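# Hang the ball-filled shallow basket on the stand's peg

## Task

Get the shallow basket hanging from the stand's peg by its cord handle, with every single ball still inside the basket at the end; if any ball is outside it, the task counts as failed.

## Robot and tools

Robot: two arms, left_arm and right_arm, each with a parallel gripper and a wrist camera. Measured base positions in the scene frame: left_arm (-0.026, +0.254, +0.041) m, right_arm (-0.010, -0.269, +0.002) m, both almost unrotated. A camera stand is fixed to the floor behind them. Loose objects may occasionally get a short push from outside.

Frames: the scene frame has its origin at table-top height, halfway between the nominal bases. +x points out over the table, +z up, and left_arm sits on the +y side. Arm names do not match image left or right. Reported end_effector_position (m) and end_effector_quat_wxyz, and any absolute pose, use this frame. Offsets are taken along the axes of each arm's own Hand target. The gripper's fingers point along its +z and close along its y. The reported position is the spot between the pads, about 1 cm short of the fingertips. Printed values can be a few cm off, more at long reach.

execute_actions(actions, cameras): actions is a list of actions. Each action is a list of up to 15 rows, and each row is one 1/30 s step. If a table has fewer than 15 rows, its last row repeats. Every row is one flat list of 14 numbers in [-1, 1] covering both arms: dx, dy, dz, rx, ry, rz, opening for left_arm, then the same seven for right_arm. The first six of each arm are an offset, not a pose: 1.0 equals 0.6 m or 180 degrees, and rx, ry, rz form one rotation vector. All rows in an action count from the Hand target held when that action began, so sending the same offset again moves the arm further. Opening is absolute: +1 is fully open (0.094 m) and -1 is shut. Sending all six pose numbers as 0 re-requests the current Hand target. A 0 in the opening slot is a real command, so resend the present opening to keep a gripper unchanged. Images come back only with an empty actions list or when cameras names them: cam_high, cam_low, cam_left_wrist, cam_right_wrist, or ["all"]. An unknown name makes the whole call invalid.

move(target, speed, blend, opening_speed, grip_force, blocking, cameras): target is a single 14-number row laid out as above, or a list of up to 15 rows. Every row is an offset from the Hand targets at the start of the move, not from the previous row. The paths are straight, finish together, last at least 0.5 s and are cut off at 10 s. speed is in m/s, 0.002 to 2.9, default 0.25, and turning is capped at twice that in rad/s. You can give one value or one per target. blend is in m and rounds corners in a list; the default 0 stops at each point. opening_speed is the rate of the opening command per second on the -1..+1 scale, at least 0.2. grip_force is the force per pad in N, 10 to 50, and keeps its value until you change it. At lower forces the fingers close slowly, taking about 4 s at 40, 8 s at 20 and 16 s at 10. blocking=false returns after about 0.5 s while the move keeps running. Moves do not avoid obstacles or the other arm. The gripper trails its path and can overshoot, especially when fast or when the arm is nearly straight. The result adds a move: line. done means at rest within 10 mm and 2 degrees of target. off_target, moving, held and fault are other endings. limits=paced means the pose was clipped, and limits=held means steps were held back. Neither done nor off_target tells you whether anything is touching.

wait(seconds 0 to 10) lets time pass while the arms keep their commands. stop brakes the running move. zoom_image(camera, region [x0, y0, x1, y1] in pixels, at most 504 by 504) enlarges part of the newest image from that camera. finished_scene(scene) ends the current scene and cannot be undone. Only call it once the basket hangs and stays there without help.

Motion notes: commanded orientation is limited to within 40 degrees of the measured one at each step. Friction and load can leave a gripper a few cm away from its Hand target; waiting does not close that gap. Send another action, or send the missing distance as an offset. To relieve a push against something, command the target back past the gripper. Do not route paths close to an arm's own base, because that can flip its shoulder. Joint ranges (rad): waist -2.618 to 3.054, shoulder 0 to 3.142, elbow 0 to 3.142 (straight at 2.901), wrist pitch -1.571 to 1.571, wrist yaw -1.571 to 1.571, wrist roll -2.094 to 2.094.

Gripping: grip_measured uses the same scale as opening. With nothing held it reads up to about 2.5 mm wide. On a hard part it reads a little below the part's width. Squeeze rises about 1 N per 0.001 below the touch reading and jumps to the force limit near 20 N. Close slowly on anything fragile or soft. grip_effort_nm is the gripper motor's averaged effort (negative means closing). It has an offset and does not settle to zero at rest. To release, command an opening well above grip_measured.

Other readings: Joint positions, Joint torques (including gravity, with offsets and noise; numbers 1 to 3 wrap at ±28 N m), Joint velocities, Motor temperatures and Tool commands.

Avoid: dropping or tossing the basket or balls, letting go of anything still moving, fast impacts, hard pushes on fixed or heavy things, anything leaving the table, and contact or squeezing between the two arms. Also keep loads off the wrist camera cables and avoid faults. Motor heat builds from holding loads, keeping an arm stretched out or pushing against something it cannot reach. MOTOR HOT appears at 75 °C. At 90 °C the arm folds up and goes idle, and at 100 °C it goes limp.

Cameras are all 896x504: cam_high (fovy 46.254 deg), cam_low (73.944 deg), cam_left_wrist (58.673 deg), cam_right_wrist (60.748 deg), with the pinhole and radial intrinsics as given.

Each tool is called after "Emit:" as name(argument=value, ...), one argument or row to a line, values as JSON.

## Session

Emit:
execute_actions(
  actions=[],
)

Emit:
zoom_image(
  camera="cam_high",
  region=[340, 200, 660, 430],
)

Scene clock: 0.00 s.
left_arm: end_effector_position=(+0.3758, +0.2939, +0.1487) grip_measured=+1.000 grip_effort_nm=n/a end_effector_quat_wxyz=(+0.599, -0.092, +0.791, +0.085) | right_arm: end_effector_position=(+0.3854, -0.2773, +0.1237) grip_measured=+1.000 grip_effort_nm=n/a end_effector_quat_wxyz=(+0.620, +0.036, +0.783, -0.031)
Joint positions: left_arm=[-0.019 1.577 0.374 0.922 -0.268 -0.05 0.094] | right_arm=[-0.014 1.502 0.33 0.939 0.129 0.027 0.094]
Joint velocities: within noise
Joint torques (N m): no reading
Motor temperatures (°C): left_arm=[23 29 38 29 26 26 28] | right_arm=[24 26 29 29 23 24 25]
Heat: left arm: 38 °C; right arm: 29 °C.
Hand target: left_arm +0.3752, +0.2943, +0.1464; +0.594, -0.092, +0.794, +0.087 | right_arm +0.3853, -0.2774, +0.1225; +0.617, +0.036, +0.785, -0.032
Tool commands: left_gripper/opening=+1.0 right_gripper/opening=+1.0

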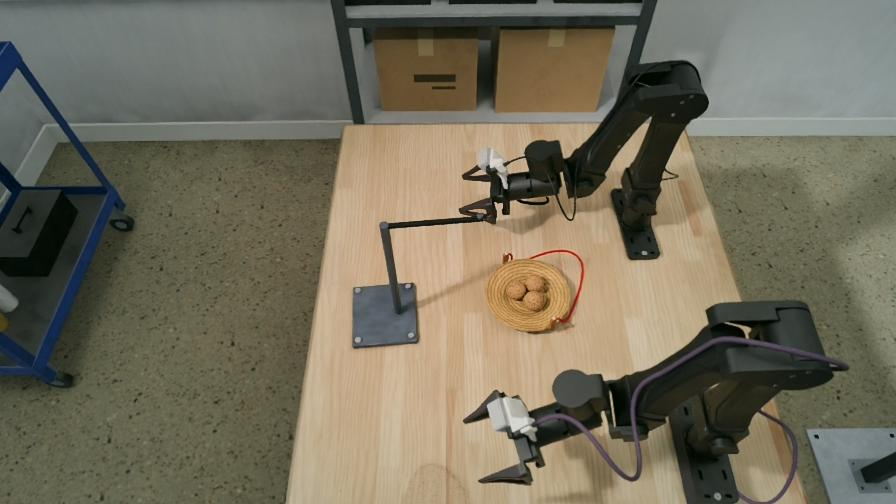

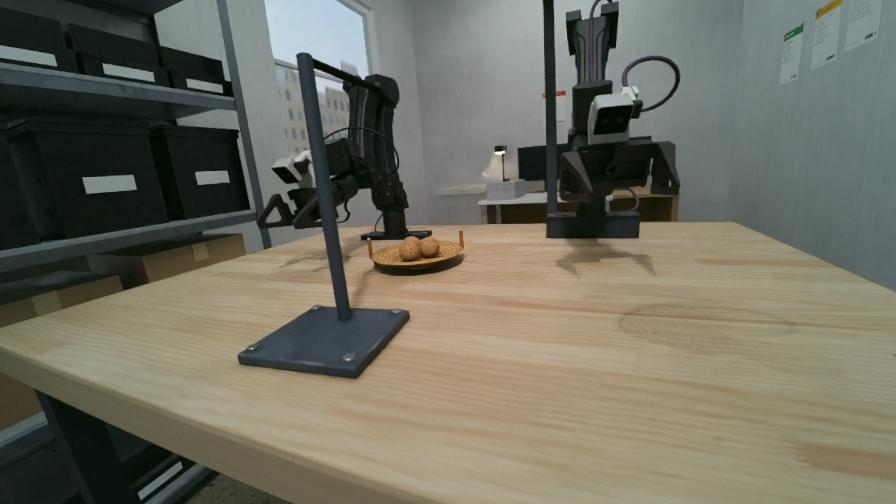

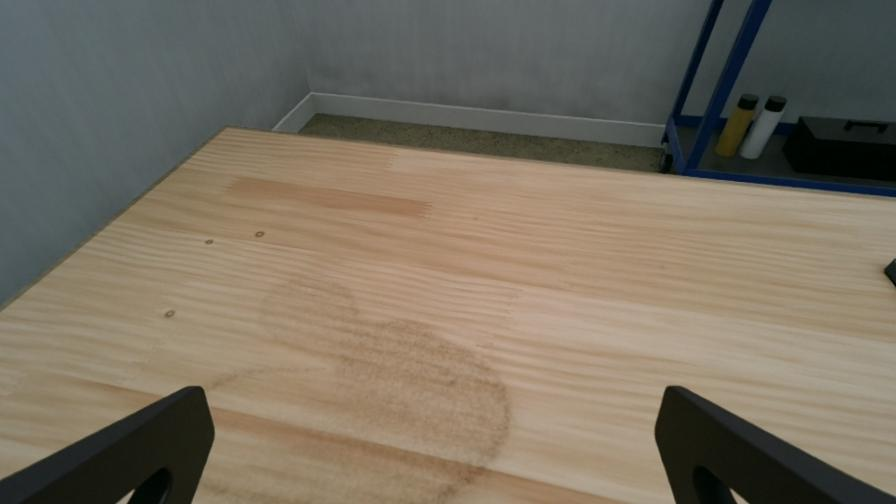

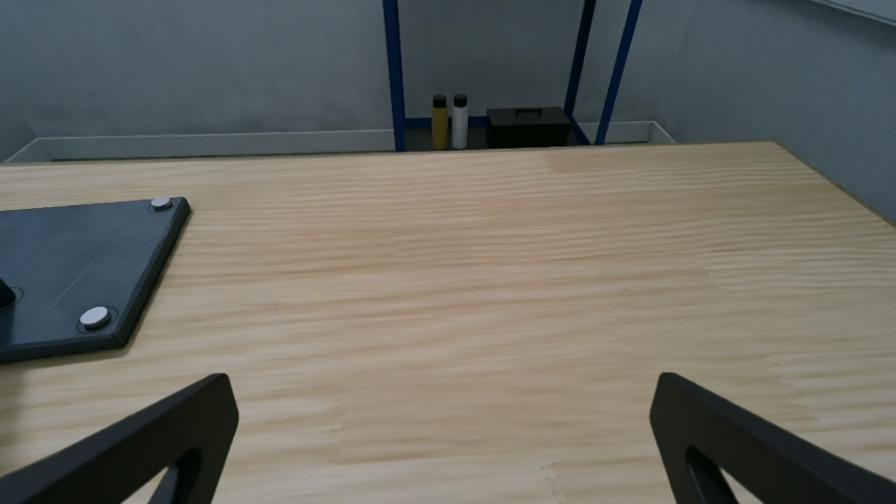

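Scaled by 1.575 from the camera's 896x504 image, which has a finer 1280x720 frame.

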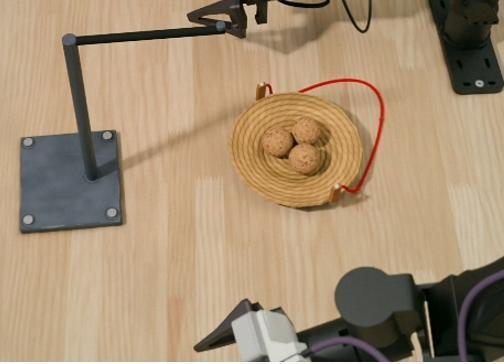

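Emit:
move(
  target=[
    [-0.0388,-0.2983,-0.28,0.138,0.169,0.177,-0.2,-0.0717,-0.2773,-0.0787,0,0,0,1],
    [0.1132,-0.6023,-0.4747,0.277,0.338,0.355,-0.2,-0.0717,-0.2773,-0.0787,0,0,0,1],
  ],
  speed=0.3,
  blend=[0.06,0],
  cameras=["cam_high","cam_low","cam_left_wrist"],
)

Emit:
zoom_image(
  camera="cam_high",
  region=[460, 210, 640, 360],
)

Scene clock: 48.57 s.
left_arm: end_effector_position=(+0.1838, -0.1279, +0.1610) grip_measured=-0.197 grip_effort_nm=-0.17 end_effector_quat_wxyz=(+0.019, +0.511, +0.860, -0.007) | right_arm: end_effector_position=(+0.3319, -0.4371, +0.1711) grip_measured=+1.000 grip_effort_nm=0.02 end_effector_quat_wxyz=(+0.617, +0.041, +0.785, -0.033)
Joint positions: left_arm=[-1.072 2.205 2.121 -1.448 -0.008 -0.002 0.038] | right_arm=[-0.782 1.291 0.462 0.536 -0.604 -0.171 0.094]
Joint torques (N m): left_arm=[-0.05 -10.18 8.73 0.04 0.1 0.08] | right_arm=[-0.53 -4.59 9.17 1.34 -0.25 -0.11]
Heat: left arm: 40 °C; right arm: 33 °C.
Hand target: left_arm +0.1823, -0.1289, +0.1501; +0.001, +0.515, +0.857, +0.000 | right_arm +0.3339, -0.4392, +0.1764; +0.617, +0.036, +0.785, -0.031
Off the commanded pose: left_arm 0.011 m, 2 deg | right_arm 0.006 m, 1 deg.
move: off_target (left_arm)
Images, in order (width x height): cam_high 896x504, cam_low 896x504, cam_left_wrist 896x504.

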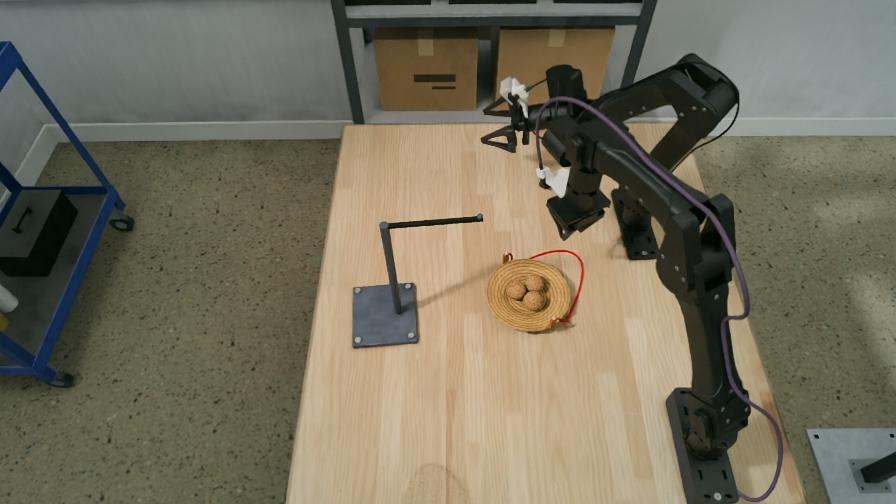

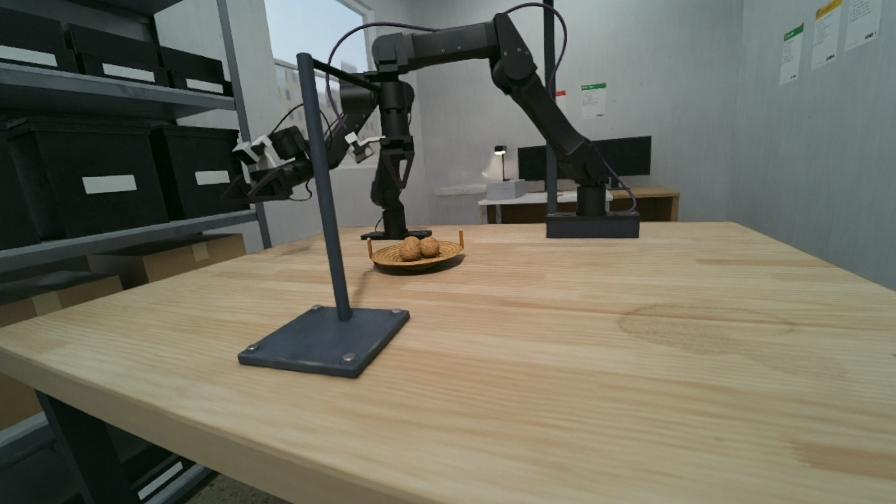

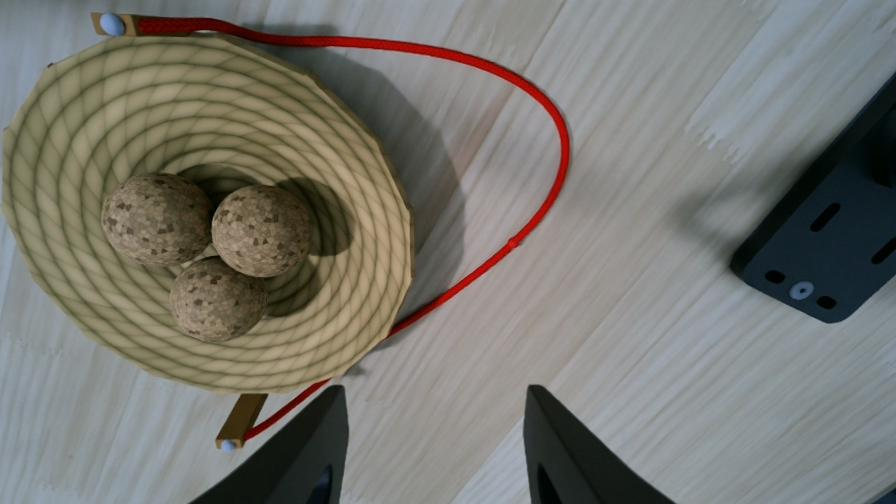

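Scaled by 2.800 from the camera's 896x504 image, which has a finer 1280x720 frame.

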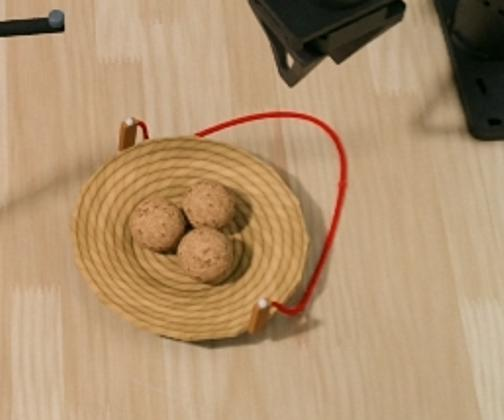

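Emit:
move(
  target=[-0.04,-0.103,0.16,0,0,0.033,-0.2,0,0,0,0,0,0,1],
  speed=0.15,
  cameras=["cam_left_wrist"],
)

Scene clock: 93.43 s.
left_arm: end_effector_position=(+0.1408, -0.1792, +0.0731) grip_measured=-0.197 grip_effort_nm=-0.16 end_effector_quat_wxyz=(+0.013, +0.561, +0.828, -0.006) | right_arm: end_effector_position=(+0.3319, -0.4371, +0.1711) grip_measured=+1.000 grip_effort_nm=0.02 end_effector_quat_wxyz=(+0.617, +0.041, +0.785, -0.034)
Joint positions: left_arm=[-1.206 2.349 2.015 -1.207 -0.005 -0.017 0.038] | right_arm=[-0.782 1.291 0.462 0.536 -0.604 -0.171 0.094]
Joint torques (N m): left_arm=[-0.02 -11.62 6.2 0.45 0.08 -0.07] | right_arm=[-0.53 -4.57 9.2 1.35 -0.25 -0.1]
Motor temperatures (°C): left_arm=[23 33 44 30 26 26 28] | right_arm=[24 27 34 33 24 24 25]
Heat: left arm: 44 °C; right arm: 34 °C.
Hand target: left_arm +0.1392, -0.1793, +0.0540; +0.001, +0.558, +0.830, +0.000 | right_arm +0.3339, -0.4393, +0.1764; +0.617, +0.036, +0.786, -0.032
Off the commanded pose: left_arm 0.019 m, 2 deg | right_arm 0.006 m, 1 deg.
move: off_target (left_arm)
Images, in order (width x height): cam_left_wrist 896x504.

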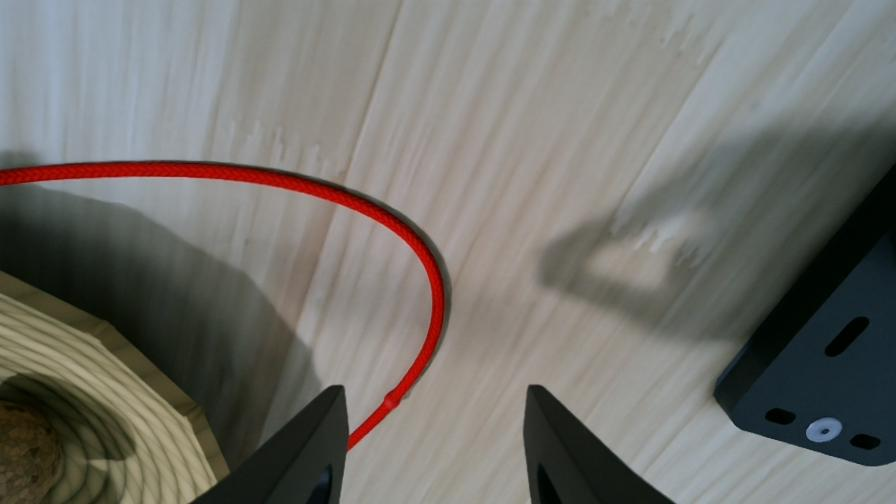

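Emit:
move(
  target=[0.005,0.004,0.0667,0,0,0,-0.2,0,0,0,0,0,0,1],
  speed=0.08,
  cameras=["cam_left_wrist"],
)

Scene clock: 104.33 s.
left_arm: end_effector_position=(+0.1410, -0.1798, +0.0355) grip_measured=-0.197 grip_effort_nm=-0.17 end_effector_quat_wxyz=(+0.016, +0.561, +0.828, -0.008) | right_arm: end_effector_position=(+0.3319, -0.4371, +0.1711) grip_measured=+1.000 grip_effort_nm=0.02 end_effector_quat_wxyz=(+0.617, +0.041, +0.785, -0.034)
Joint positions: left_arm=[-1.206 2.372 1.903 -1.065 -0.005 -0.017 0.038] | right_arm=[-0.782 1.291 0.462 0.536 -0.604 -0.171 0.094]
Joint torques (N m): left_arm=[0.32 -11.54 5.59 0.46 0.08 -0.02] | right_arm=[-0.51 -4.59 9.21 1.34 -0.25 -0.1]
Heat: left arm: 43 °C; right arm: 34 °C.
Hand target: left_arm +0.1403, -0.1755, +0.0140; +0.001, +0.558, +0.830, +0.000 | right_arm +0.3339, -0.4393, +0.1764; +0.617, +0.036, +0.786, -0.032
Off the commanded pose: left_arm 0.022 m, 2 deg | right_arm 0.006 m, 1 deg.
move: off_target (left_arm)
Images, in order (width x height): cam_left_wrist 896x504.

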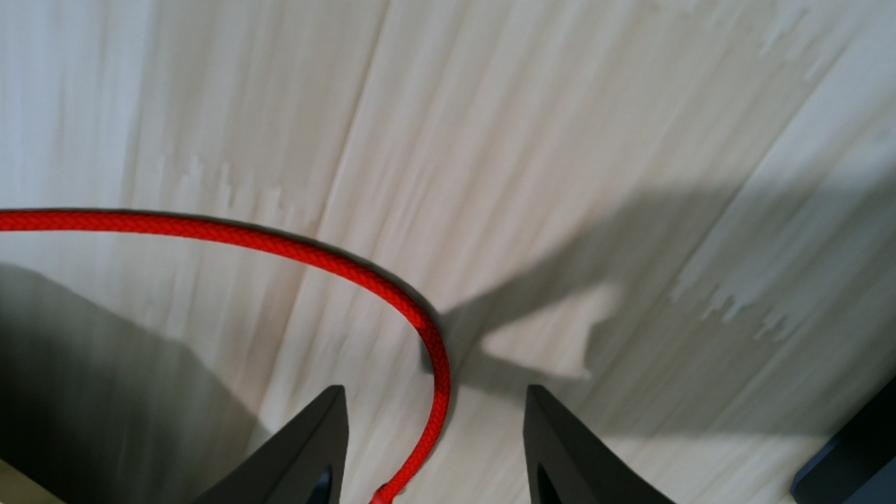

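Emit:
move(
  target=[0.012,-0.002,0.034,0,0,0,-0.2,0,0,0,0,0,0,1],
  speed=0.05,
  cameras=["cam_left_wrist"],
)

Scene clock: 113.20 s.
left_arm: end_effector_position=(+0.1386, -0.1733, +0.0164) grip_measured=-0.197 grip_effort_nm=-0.16 end_effector_quat_wxyz=(+0.014, +0.561, +0.828, -0.006) | right_arm: end_effector_position=(+0.3319, -0.4371, +0.1711) grip_measured=+1.000 grip_effort_nm=0.02 end_effector_quat_wxyz=(+0.617, +0.041, +0.785, -0.034)
Joint positions: left_arm=[-1.206 2.372 1.825 -0.994 -0.005 -0.017 0.038] | right_arm=[-0.782 1.291 0.462 0.536 -0.604 -0.172 0.094]
Joint torques (N m): left_arm=[0.1 -11.54 4.68 0.63 0.08 -0.05] | right_arm=[-0.55 -4.57 9.2 1.33 -0.24 -0.08]
Heat: left arm: 42 °C; right arm: 34 °C.
Hand target: left_arm +0.1366, -0.1693, -0.0064; +0.001, +0.558, +0.830, +0.000 | right_arm +0.3339, -0.4393, +0.1764; +0.617, +0.036, +0.786, -0.032
Off the commanded pose: left_arm 0.023 m, 2 deg | right_arm 0.006 m, 1 deg.
move: off_target (left_arm)
Images, in order (width x height): cam_left_wrist 896x504.

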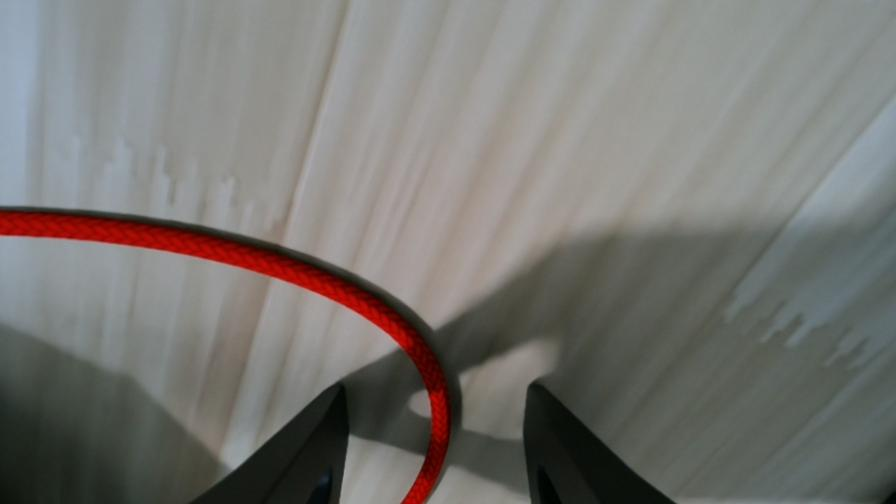

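Emit:
move(
  target=[0.007,0.002,0.008,0,0,0,-0.2,0,0,0,0,0,0,1],
  speed=0.04,
  cameras=["cam_left_wrist"],
)

Scene clock: 118.10 s.
left_arm: end_effector_position=(+0.1391, -0.1721, +0.0142) grip_measured=-0.197 grip_effort_nm=-0.16 end_effector_quat_wxyz=(+0.015, +0.561, +0.828, -0.004) | right_arm: end_effector_position=(+0.3319, -0.4371, +0.1711) grip_measured=+1.000 grip_effort_nm=0.02 end_effector_quat_wxyz=(+0.617, +0.041, +0.785, -0.034)
Joint positions: left_arm=[-1.206 2.371 1.814 -0.983 -0.01 -0.017 0.038] | right_arm=[-0.782 1.291 0.462 0.536 -0.604 -0.172 0.094]
Joint torques (N m): left_arm=[0.28 -12.21 2.69 0.81 0.12 -0.03] | right_arm=[-0.5 -4.59 9.22 1.34 -0.24 -0.09]
Heat: left arm: 41 °C; right arm: 34 °C.
Hand target: left_arm +0.1361, -0.1650, -0.0113; +0.001, +0.558, +0.830, +0.000 | right_arm +0.3339, -0.4393, +0.1764; +0.617, +0.036, +0.786, -0.032
Off the commanded pose: left_arm 0.027 m, 2 deg | right_arm 0.006 m, 1 deg.
move: off_target (left_arm)
Images, in order (width x height): cam_left_wrist 896x504.

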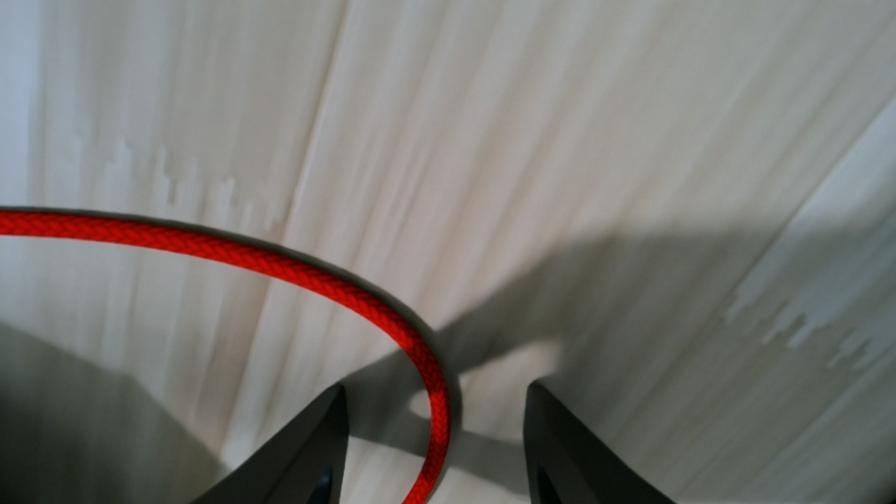

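Emit:
move(
  target=[0,0,0,0,0,0,-1,0,0,0,0,0,0,1],
  speed=0.04,
  opening_speed=0.5,
  cameras=["cam_left_wrist"],
)

Scene clock: 124.27 s.
left_arm: end_effector_position=(+0.1406, -0.1748, +0.0143) grip_measured=-0.959 grip_effort_nm=-0.99 end_effector_quat_wxyz=(+0.020, +0.560, +0.828, -0.008) | right_arm: end_effector_position=(+0.3319, -0.4371, +0.1711) grip_measured=+1.000 grip_effort_nm=0.02 end_effector_quat_wxyz=(+0.617, +0.041, +0.785, -0.034)
Joint positions: left_arm=[-1.205 2.371 1.814 -0.971 -0.011 -0.017 0.002] | right_arm=[-0.782 1.291 0.462 0.536 -0.604 -0.172 0.094]
Joint torques (N m): left_arm=[0.2 -12.23 2.78 0.7 0.13 -0.03] | right_arm=[-0.55 -4.57 9.21 1.34 -0.24 -0.11]
Heat: left arm: 41 °C; right arm: 34 °C.
Hand target: left_arm +0.1359, -0.1650, -0.0113; +0.001, +0.559, +0.829, +0.000 | right_arm +0.3339, -0.4393, +0.1764; +0.617, +0.036, +0.786, -0.032
Off the commanded pose: left_arm 0.028 m, 2 deg | right_arm 0.006 m, 1 deg.
move: off_target (left_arm)
Images, in order (width x height): cam_left_wrist 896x504.

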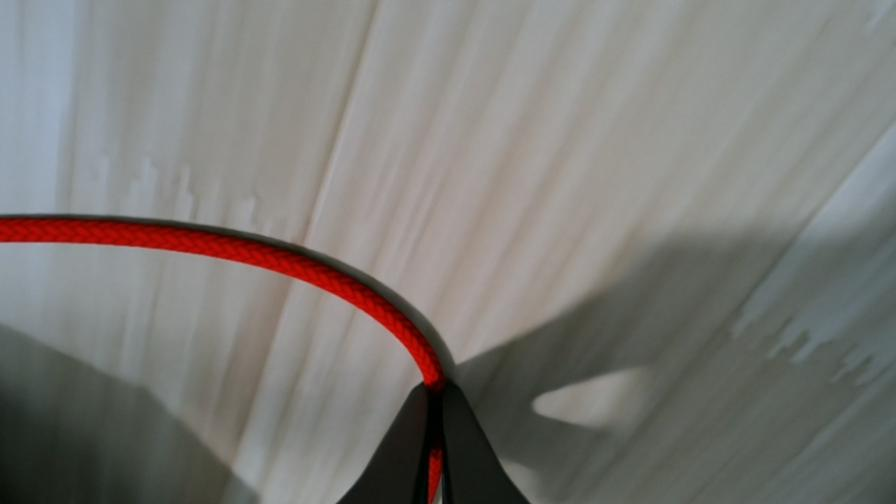

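Emit:
move(
  target=[
    [0.0312,0.1007,-0.2183,-0.0142,-0.12,-0.034,-1,0,0,0,0,0,0,1],
    [0.0865,0.2398,-0.3933,-0.0284,-0.249,-0.0685,-1,0,0,0,0,0,0,1],
  ],
  speed=[0.12,0.1],
  blend=[0.03,0],
  cameras=["cam_high","cam_low","cam_left_wrist"],
)

Emit:
zoom_image(
  camera="cam_low",
  region=[330, 90, 510, 290],
)

Emit:
zoom_image(
  camera="cam_high",
  region=[450, 180, 630, 360],
)

Scene clock: 147.93 s.
left_arm: end_effector_position=(+0.2519, -0.0658, +0.2215) grip_measured=-0.963 grip_effort_nm=-1.05 end_effector_quat_wxyz=(+0.333, +0.424, +0.824, -0.172) | right_arm: end_effector_position=(+0.3319, -0.4371, +0.1711) grip_measured=+1.000 grip_effort_nm=0.02 end_effector_quat_wxyz=(+0.617, +0.041, +0.785, -0.034)
Joint positions: left_arm=[-0.816 1.489 1.167 -0.484 0.093 0.094 0.002] | right_arm=[-0.782 1.291 0.462 0.536 -0.604 -0.172 0.094]
Joint torques (N m): left_arm=[0.38 -10.24 6.22 1.8 0.14 0.07] | right_arm=[-0.51 -4.57 9.2 1.33 -0.24 -0.1]
Motor temperatures (°C): left_arm=[23 36 39 30 26 26 29] | right_arm=[24 26 35 33 24 24 25]
Heat: left arm: 39 °C; right arm: 35 °C.
Hand target: left_arm +0.2495, -0.0627, +0.2249; +0.341, +0.426, +0.819, -0.176 | right_arm +0.3339, -0.4393, +0.1764; +0.617, +0.036, +0.785, -0.032
Off the commanded pose: left_arm 0.005 m, 1 deg | right_arm 0.006 m, 1 deg.
move: done
Images, in order (width x height): cam_high 896x504, cam_low 896x504, cam_left_wrist 896x504.

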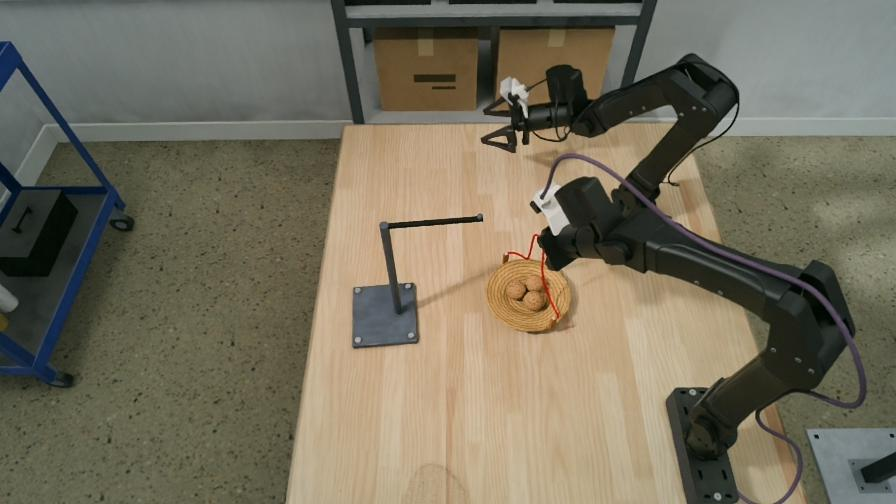

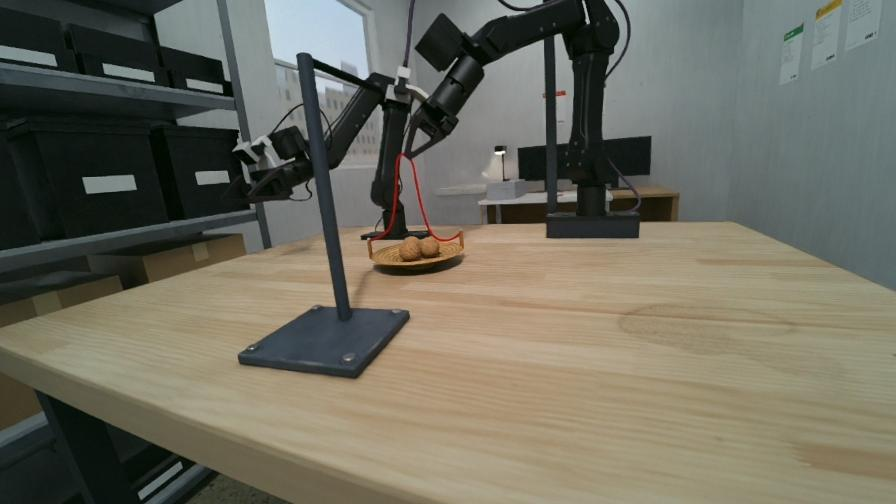

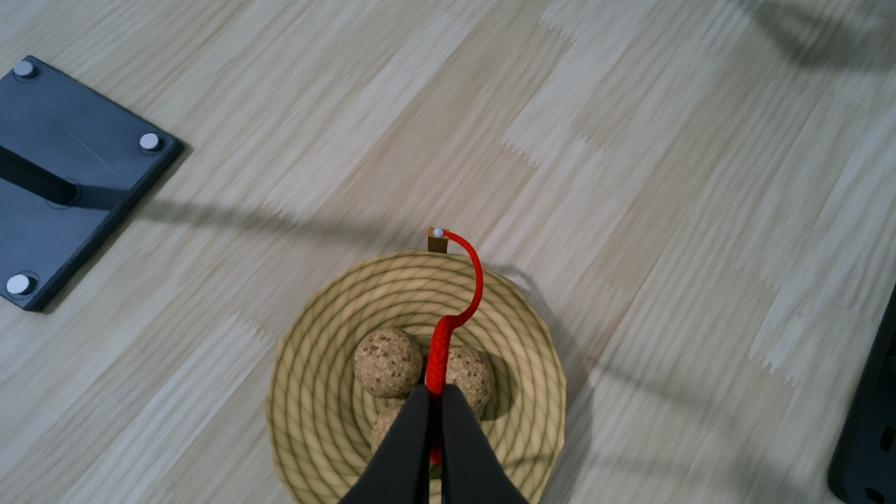

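Scaled by 2.520 from the camera's 896x504 image, which has a finer 1280x720 frame.

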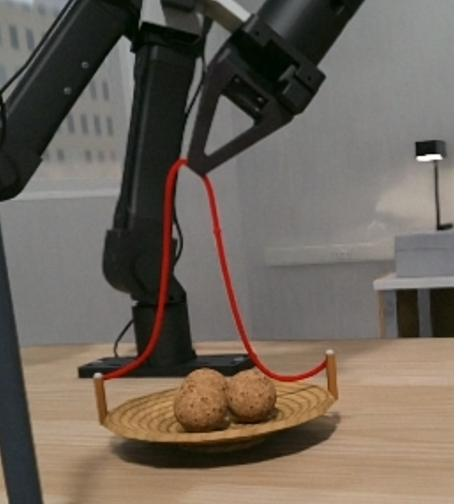

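Scaled by 2.800 from the camera's 896x504 image, which has a finer 1280x720 frame.

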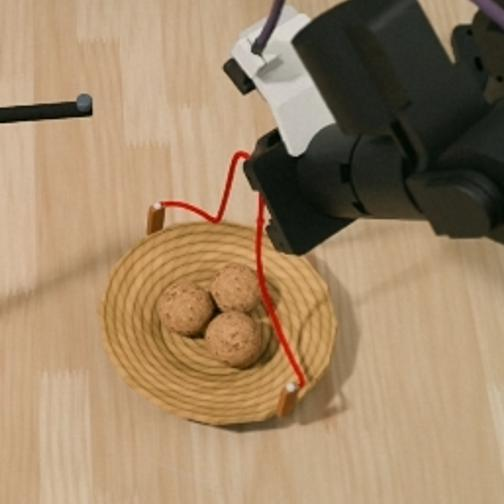

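Emit:
move(
  target=[-0.0354,0,-0.0354,0,0,0,-1,0,0,0,0,0,0,1],
  speed=0.06,
  cameras=["cam_high","cam_low"],
)

Emit:
zoom_image(
  camera="cam_low",
  region=[330, 90, 510, 290],
)

Emit:
zoom_image(
  camera="cam_high",
  region=[450, 180, 630, 360],
)

Scene clock: 166.27 s.
left_arm: end_effector_position=(+0.2507, -0.0646, +0.2384) grip_measured=-0.963 grip_effort_nm=-1.05 end_effector_quat_wxyz=(+0.330, +0.424, +0.826, -0.171) | right_arm: end_effector_position=(+0.3319, -0.4371, +0.1711) grip_measured=+1.000 grip_effort_nm=0.02 end_effector_quat_wxyz=(+0.617, +0.041, +0.785, -0.034)
Joint positions: left_arm=[-0.816 1.485 1.235 -0.565 0.094 0.094 0.002] | right_arm=[-0.782 1.291 0.462 0.536 -0.604 -0.172 0.094]
Joint torques (N m): left_arm=[0.38 -10.1 10.11 1.35 0.14 0.09] | right_arm=[-0.53 -4.63 9.22 1.33 -0.24 -0.1]
Heat: left arm: 41 °C; right arm: 35 °C.
Hand target: left_arm +0.2495, -0.0626, +0.2550; +0.341, +0.426, +0.820, -0.176 | right_arm +0.3339, -0.4393, +0.1764; +0.617, +0.036, +0.785, -0.032
Off the commanded pose: left_arm 0.017 m, 2 deg | right_arm 0.006 m, 1 deg.
move: off_target (left_arm)
Images, in order (width x height): cam_high 896x504, cam_low 896x504.

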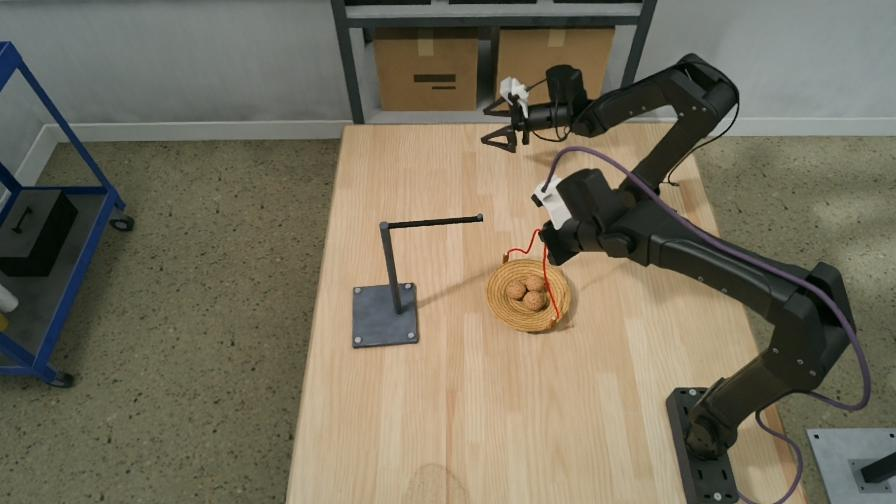

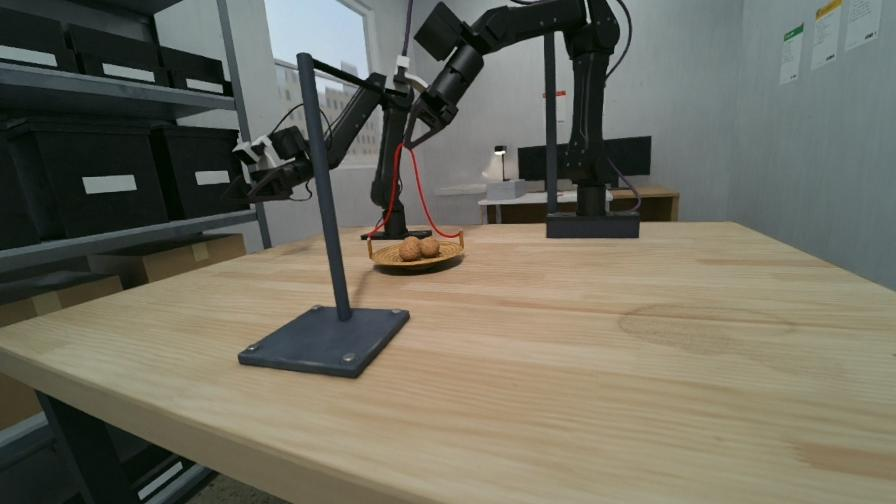

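Scaled by 2.520 from the camera's 896x504 image, which has a finer 1280x720 frame.

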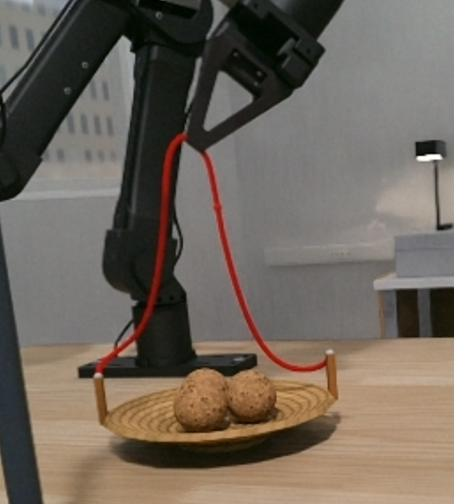

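Scaled by 2.800 from the camera's 896x504 image, which has a finer 1280x720 frame.

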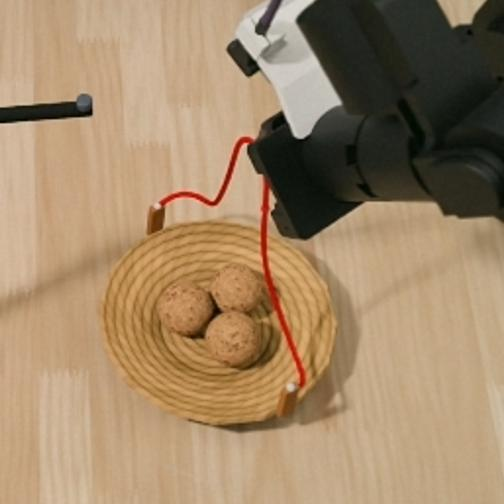

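Emit:
move(
  target=[-0.0236,0,-0.0236,0,0,0,-1,0,0,0,0,0,0,1],
  speed=0.05,
  cameras=["cam_high","cam_low"],
)

Emit:
zoom_image(
  camera="cam_low",
  region=[330, 90, 510, 290],
)

Emit:
zoom_image(
  camera="cam_high",
  region=[450, 180, 630, 360],
)

Scene clock: 174.30 s.
left_arm: end_effector_position=(+0.2508, -0.0648, +0.2604) grip_measured=-0.963 grip_effort_nm=-1.06 end_effector_quat_wxyz=(+0.332, +0.424, +0.825, -0.172) | right_arm: end_effector_position=(+0.3319, -0.4371, +0.1711) grip_measured=+1.000 grip_effort_nm=0.02 end_effector_quat_wxyz=(+0.617, +0.041, +0.785, -0.034)
Joint positions: left_arm=[-0.816 1.485 1.319 -0.643 0.094 0.094 0.002] | right_arm=[-0.782 1.291 0.462 0.536 -0.604 -0.172 0.094]
Joint torques (N m): left_arm=[0.38 -9.51 10.21 1.37 0.14 0.08] | right_arm=[-0.53 -4.57 9.21 1.34 -0.25 -0.1]
Heat: left arm: 43 °C; right arm: 35 °C.
Hand target: left_arm +0.2494, -0.0626, +0.2750; +0.341, +0.426, +0.820, -0.176 | right_arm +0.3339, -0.4393, +0.1764; +0.617, +0.036, +0.785, -0.032
Off the commanded pose: left_arm 0.015 m, 1 deg | right_arm 0.006 m, 1 deg.
move: off_target (left_arm)
Images, in order (width x height): cam_high 896x504, cam_low 896x504.

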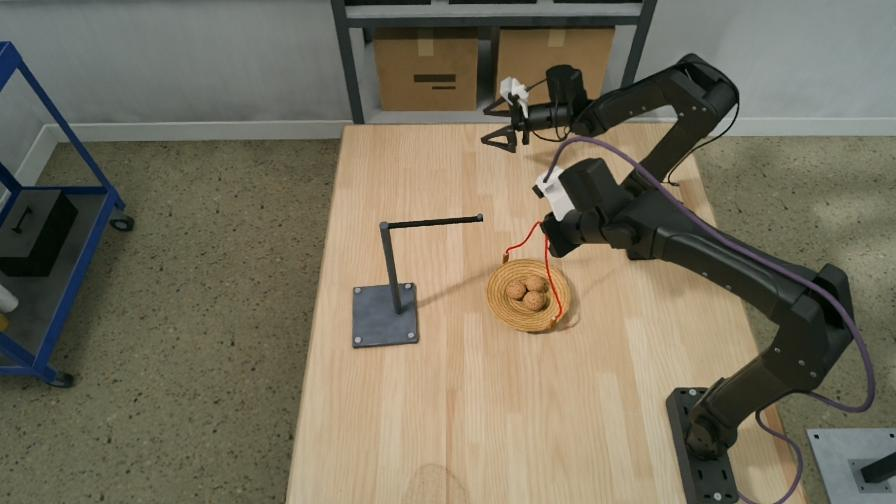

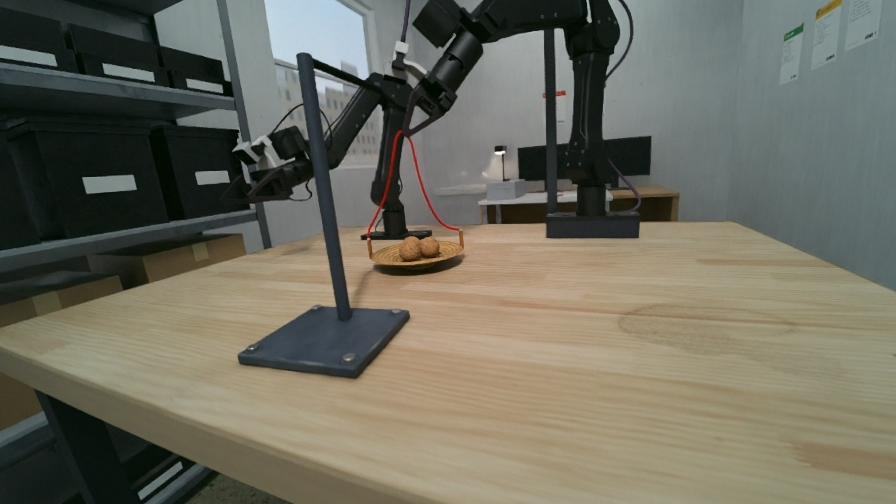

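Scaled by 2.520 from the camera's 896x504 image, which has a finer 1280x720 frame.

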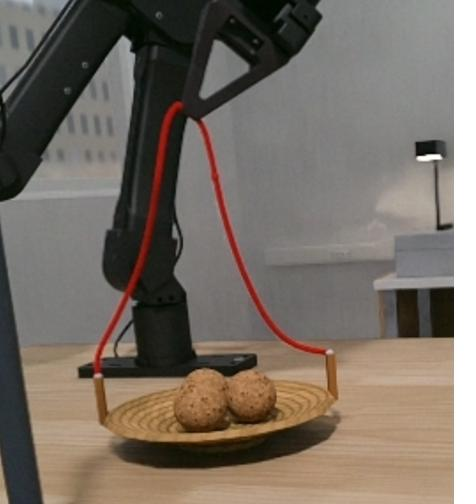

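Scaled by 2.800 from the camera's 896x504 image, which has a finer 1280x720 frame.

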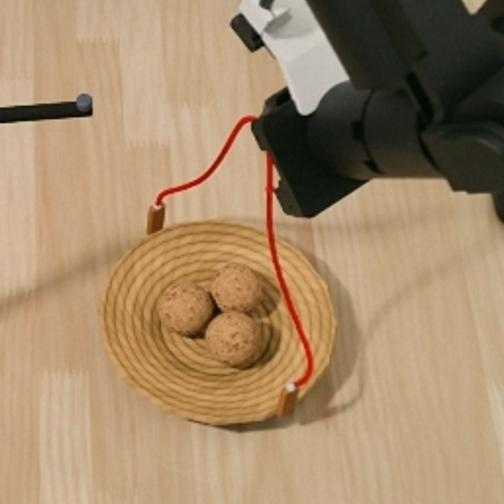

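Emit:
move(
  target=[
    [0.1563,-0.1365,0.1858,0.0142,0.12,0.034,-1,0,0,0,0,0,0,1],
    [0.3255,-0.2567,0.3165,0.0284,0.249,0.0685,-1,0,0,0,0,0,0,1],
  ],
  speed=[0.14,0.1],
  blend=[0.03,0],
  cameras=["cam_high","cam_left_wrist"],
)

Emit:
zoom_image(
  camera="cam_high",
  region=[480, 200, 660, 340],
)

Scene clock: 195.40 s.
left_arm: end_effector_position=(+0.1256, -0.1508, +0.0160) grip_measured=-0.963 grip_effort_nm=-1.06 end_effector_quat_wxyz=(+0.020, +0.560, +0.828, -0.010) | right_arm: end_effector_position=(+0.3319, -0.4371, +0.1711) grip_measured=+1.000 grip_effort_nm=0.02 end_effector_quat_wxyz=(+0.617, +0.041, +0.785, -0.034)
Joint positions: left_arm=[-1.216 2.26 1.627 -0.893 -0.007 -0.029 0.002] | right_arm=[-0.782 1.291 0.462 0.536 -0.604 -0.172 0.094]
Joint torques (N m): left_arm=[-0.29 -10.03 8.01 0.1 0.09 -0.08] | right_arm=[-0.51 -4.62 9.21 1.33 -0.24 -0.1]
Motor temperatures (°C): left_arm=[23 35 45 31 26 26 29] | right_arm=[24 26 35 34 24 24 25]
Heat: left arm: 45 °C; right arm: 35 °C.
Hand target: left_arm +0.1216, -0.1484, +0.0025; +0.001, +0.559, +0.829, +0.000 | right_arm +0.3339, -0.4393, +0.1764; +0.617, +0.036, +0.785, -0.032
Off the commanded pose: left_arm 0.014 m, 2 deg | right_arm 0.006 m, 1 deg.
move: off_target (left_arm)
Images, in order (width x height): cam_high 896x504, cam_left_wrist 896x504.

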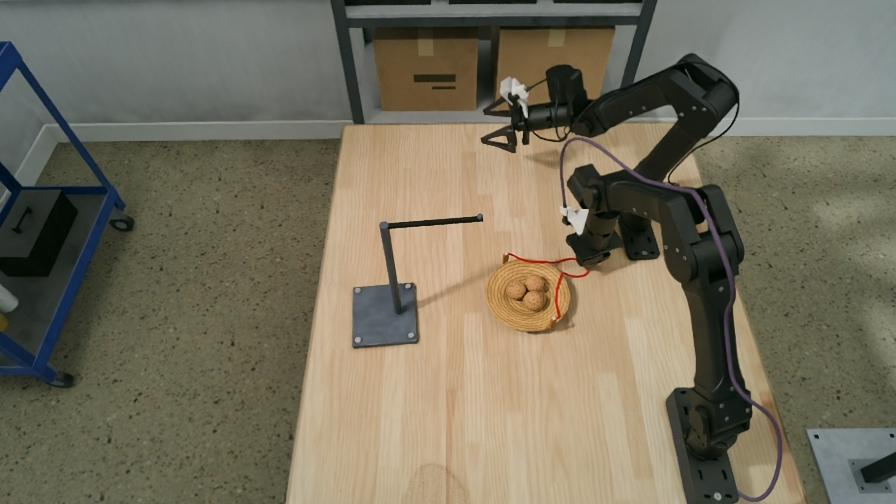

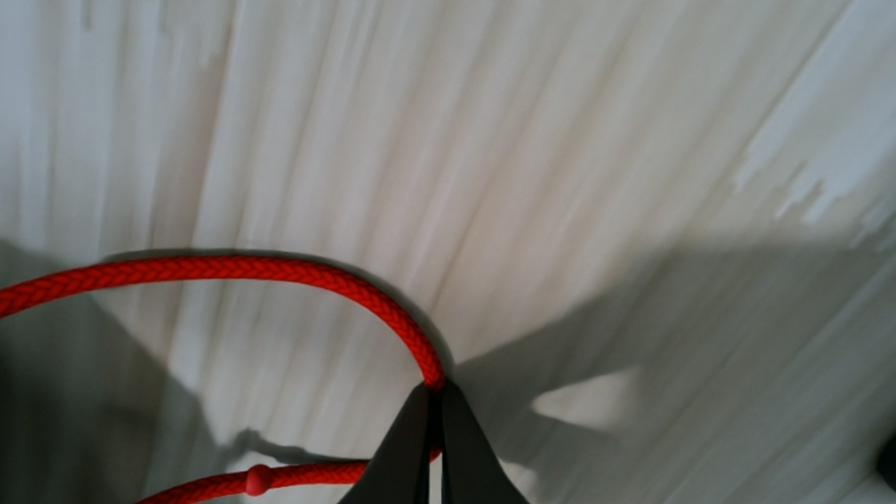

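Scaled by 2.800 from the camera's 896x504 image, which has a finer 1280x720 frame.

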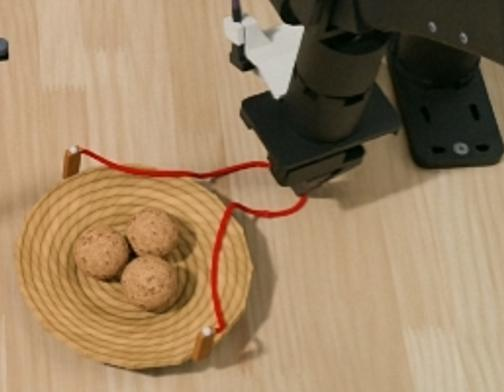

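Emit:
move(
  target=[
    [0.009,-0.045,-0.002,0,0,0,-1,0,0,0,0,0,0,1],
    [0.009,-0.045,-0.002,0,0,0,-0.3,0,0,0,0,0,0,1],
  ],
  speed=0.06,
  opening_speed=0.6,
  cameras=["cam_high","cam_left_wrist"],
)

Emit:
zoom_image(
  camera="cam_high",
  region=[480, 200, 660, 340],
)

Scene clock: 204.90 s.
left_arm: end_effector_position=(+0.0973, -0.1602, +0.0160) grip_measured=-0.303 grip_effort_nm=0.12 end_effector_quat_wxyz=(+0.018, +0.561, +0.827, -0.012) | right_arm: end_effector_position=(+0.3319, -0.4371, +0.1711) grip_measured=+1.000 grip_effort_nm=0.02 end_effector_quat_wxyz=(+0.617, +0.041, +0.785, -0.034)
Joint positions: left_arm=[-1.284 2.26 1.627 -0.894 -0.004 -0.094 0.033] | right_arm=[-0.782 1.291 0.462 0.536 -0.604 -0.172 0.094]
Joint torques (N m): left_arm=[0.02 -11.29 6.35 0.13 0.06 -0.08] | right_arm=[-0.53 -4.57 9.21 1.34 -0.23 -0.09]
Heat: left arm: 44 °C; right arm: 35 °C.
Hand target: left_arm +0.0946, -0.1535, +0.0036; +0.001, +0.559, +0.829, +0.000 | right_arm +0.3339, -0.4393, +0.1764; +0.617, +0.036, +0.785, -0.032
Off the commanded pose: left_arm 0.014 m, 2 deg | right_arm 0.006 m, 1 deg.
move: off_target (left_arm); target 2's new opening was sent with left_arm's hand 0.014 m and 2 deg from that target
Images, in order (width x height): cam_high 896x504, cam_left_wrist 896x504.

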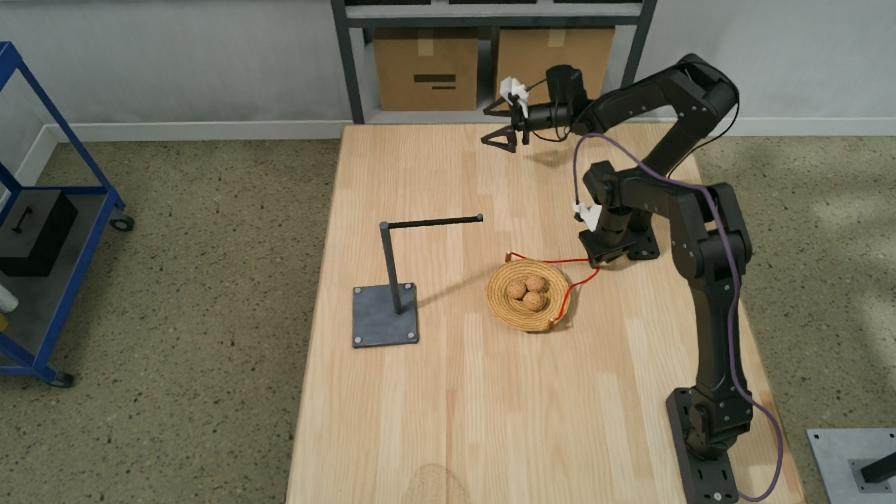

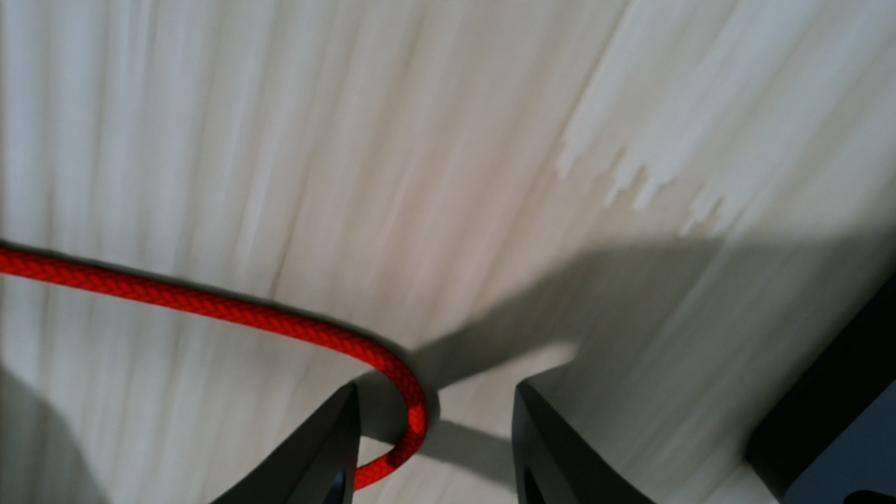

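Scaled by 2.800 from the camera's 896x504 image, which has a finer 1280x720 frame.

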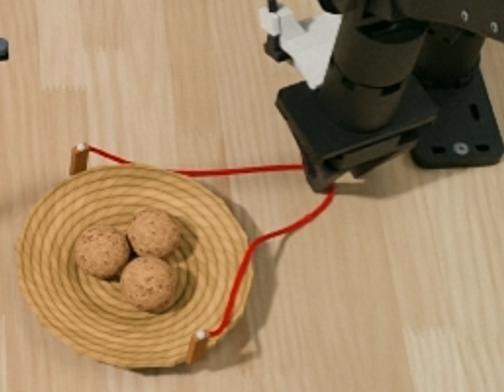

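Emit:
move(
  target=[
    [0.02,0.010,-0.0233,0,0,0.167,-0.35,0,0,0,0,0,0,1],
    [0.02,0.010,0.003,0,0,0.167,-0.35,0,0,0,0,0,0,1],
  ],
  speed=0.06,
  cameras=["cam_left_wrist"],
)

Scene clock: 221.23 s.
left_arm: end_effector_position=(+0.0968, -0.1516, +0.0142) grip_measured=-0.347 grip_effort_nm=-0.16 end_effector_quat_wxyz=(+0.016, +0.754, +0.657, -0.005) | right_arm: end_effector_position=(+0.3319, -0.4371, +0.1711) grip_measured=+1.000 grip_effort_nm=0.02 end_effector_quat_wxyz=(+0.617, +0.041, +0.785, -0.034)
Joint positions: left_arm=[-1.279 2.243 1.589 -0.884 -0.004 0.426 0.031] | right_arm=[-0.782 1.291 0.462 0.536 -0.604 -0.172 0.094]
Joint torques (N m): left_arm=[0.55 -13.09 3.1 0.45 0.07 0.08] | right_arm=[-0.51 -4.6 9.21 1.35 -0.24 -0.1]
Heat: left arm: 42 °C; right arm: 35 °C.
Hand target: left_arm +0.0957, -0.1401, +0.0017; +0.001, +0.754, +0.656, +0.000 | right_arm +0.3339, -0.4393, +0.1764; +0.617, +0.036, +0.785, -0.032
Off the commanded pose: left_arm 0.017 m, 2 deg | right_arm 0.006 m, 1 deg.
move: off_target (left_arm)
Images, in order (width x height): cam_left_wrist 896x504.

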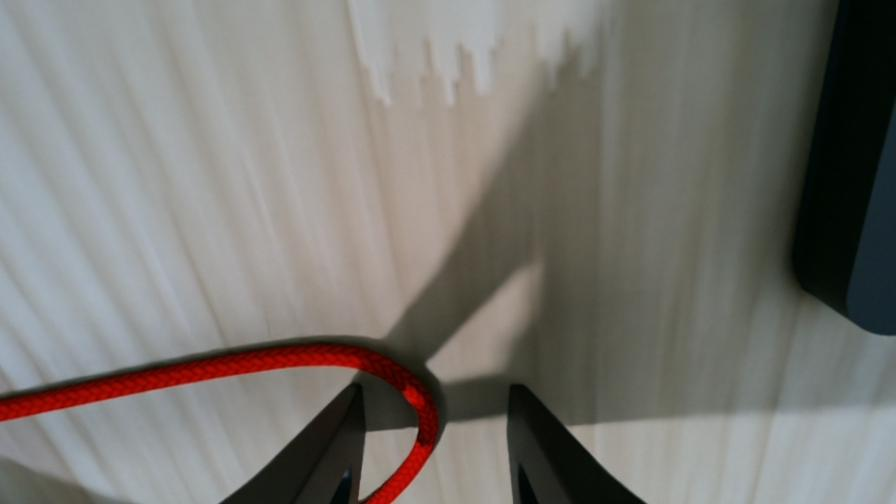

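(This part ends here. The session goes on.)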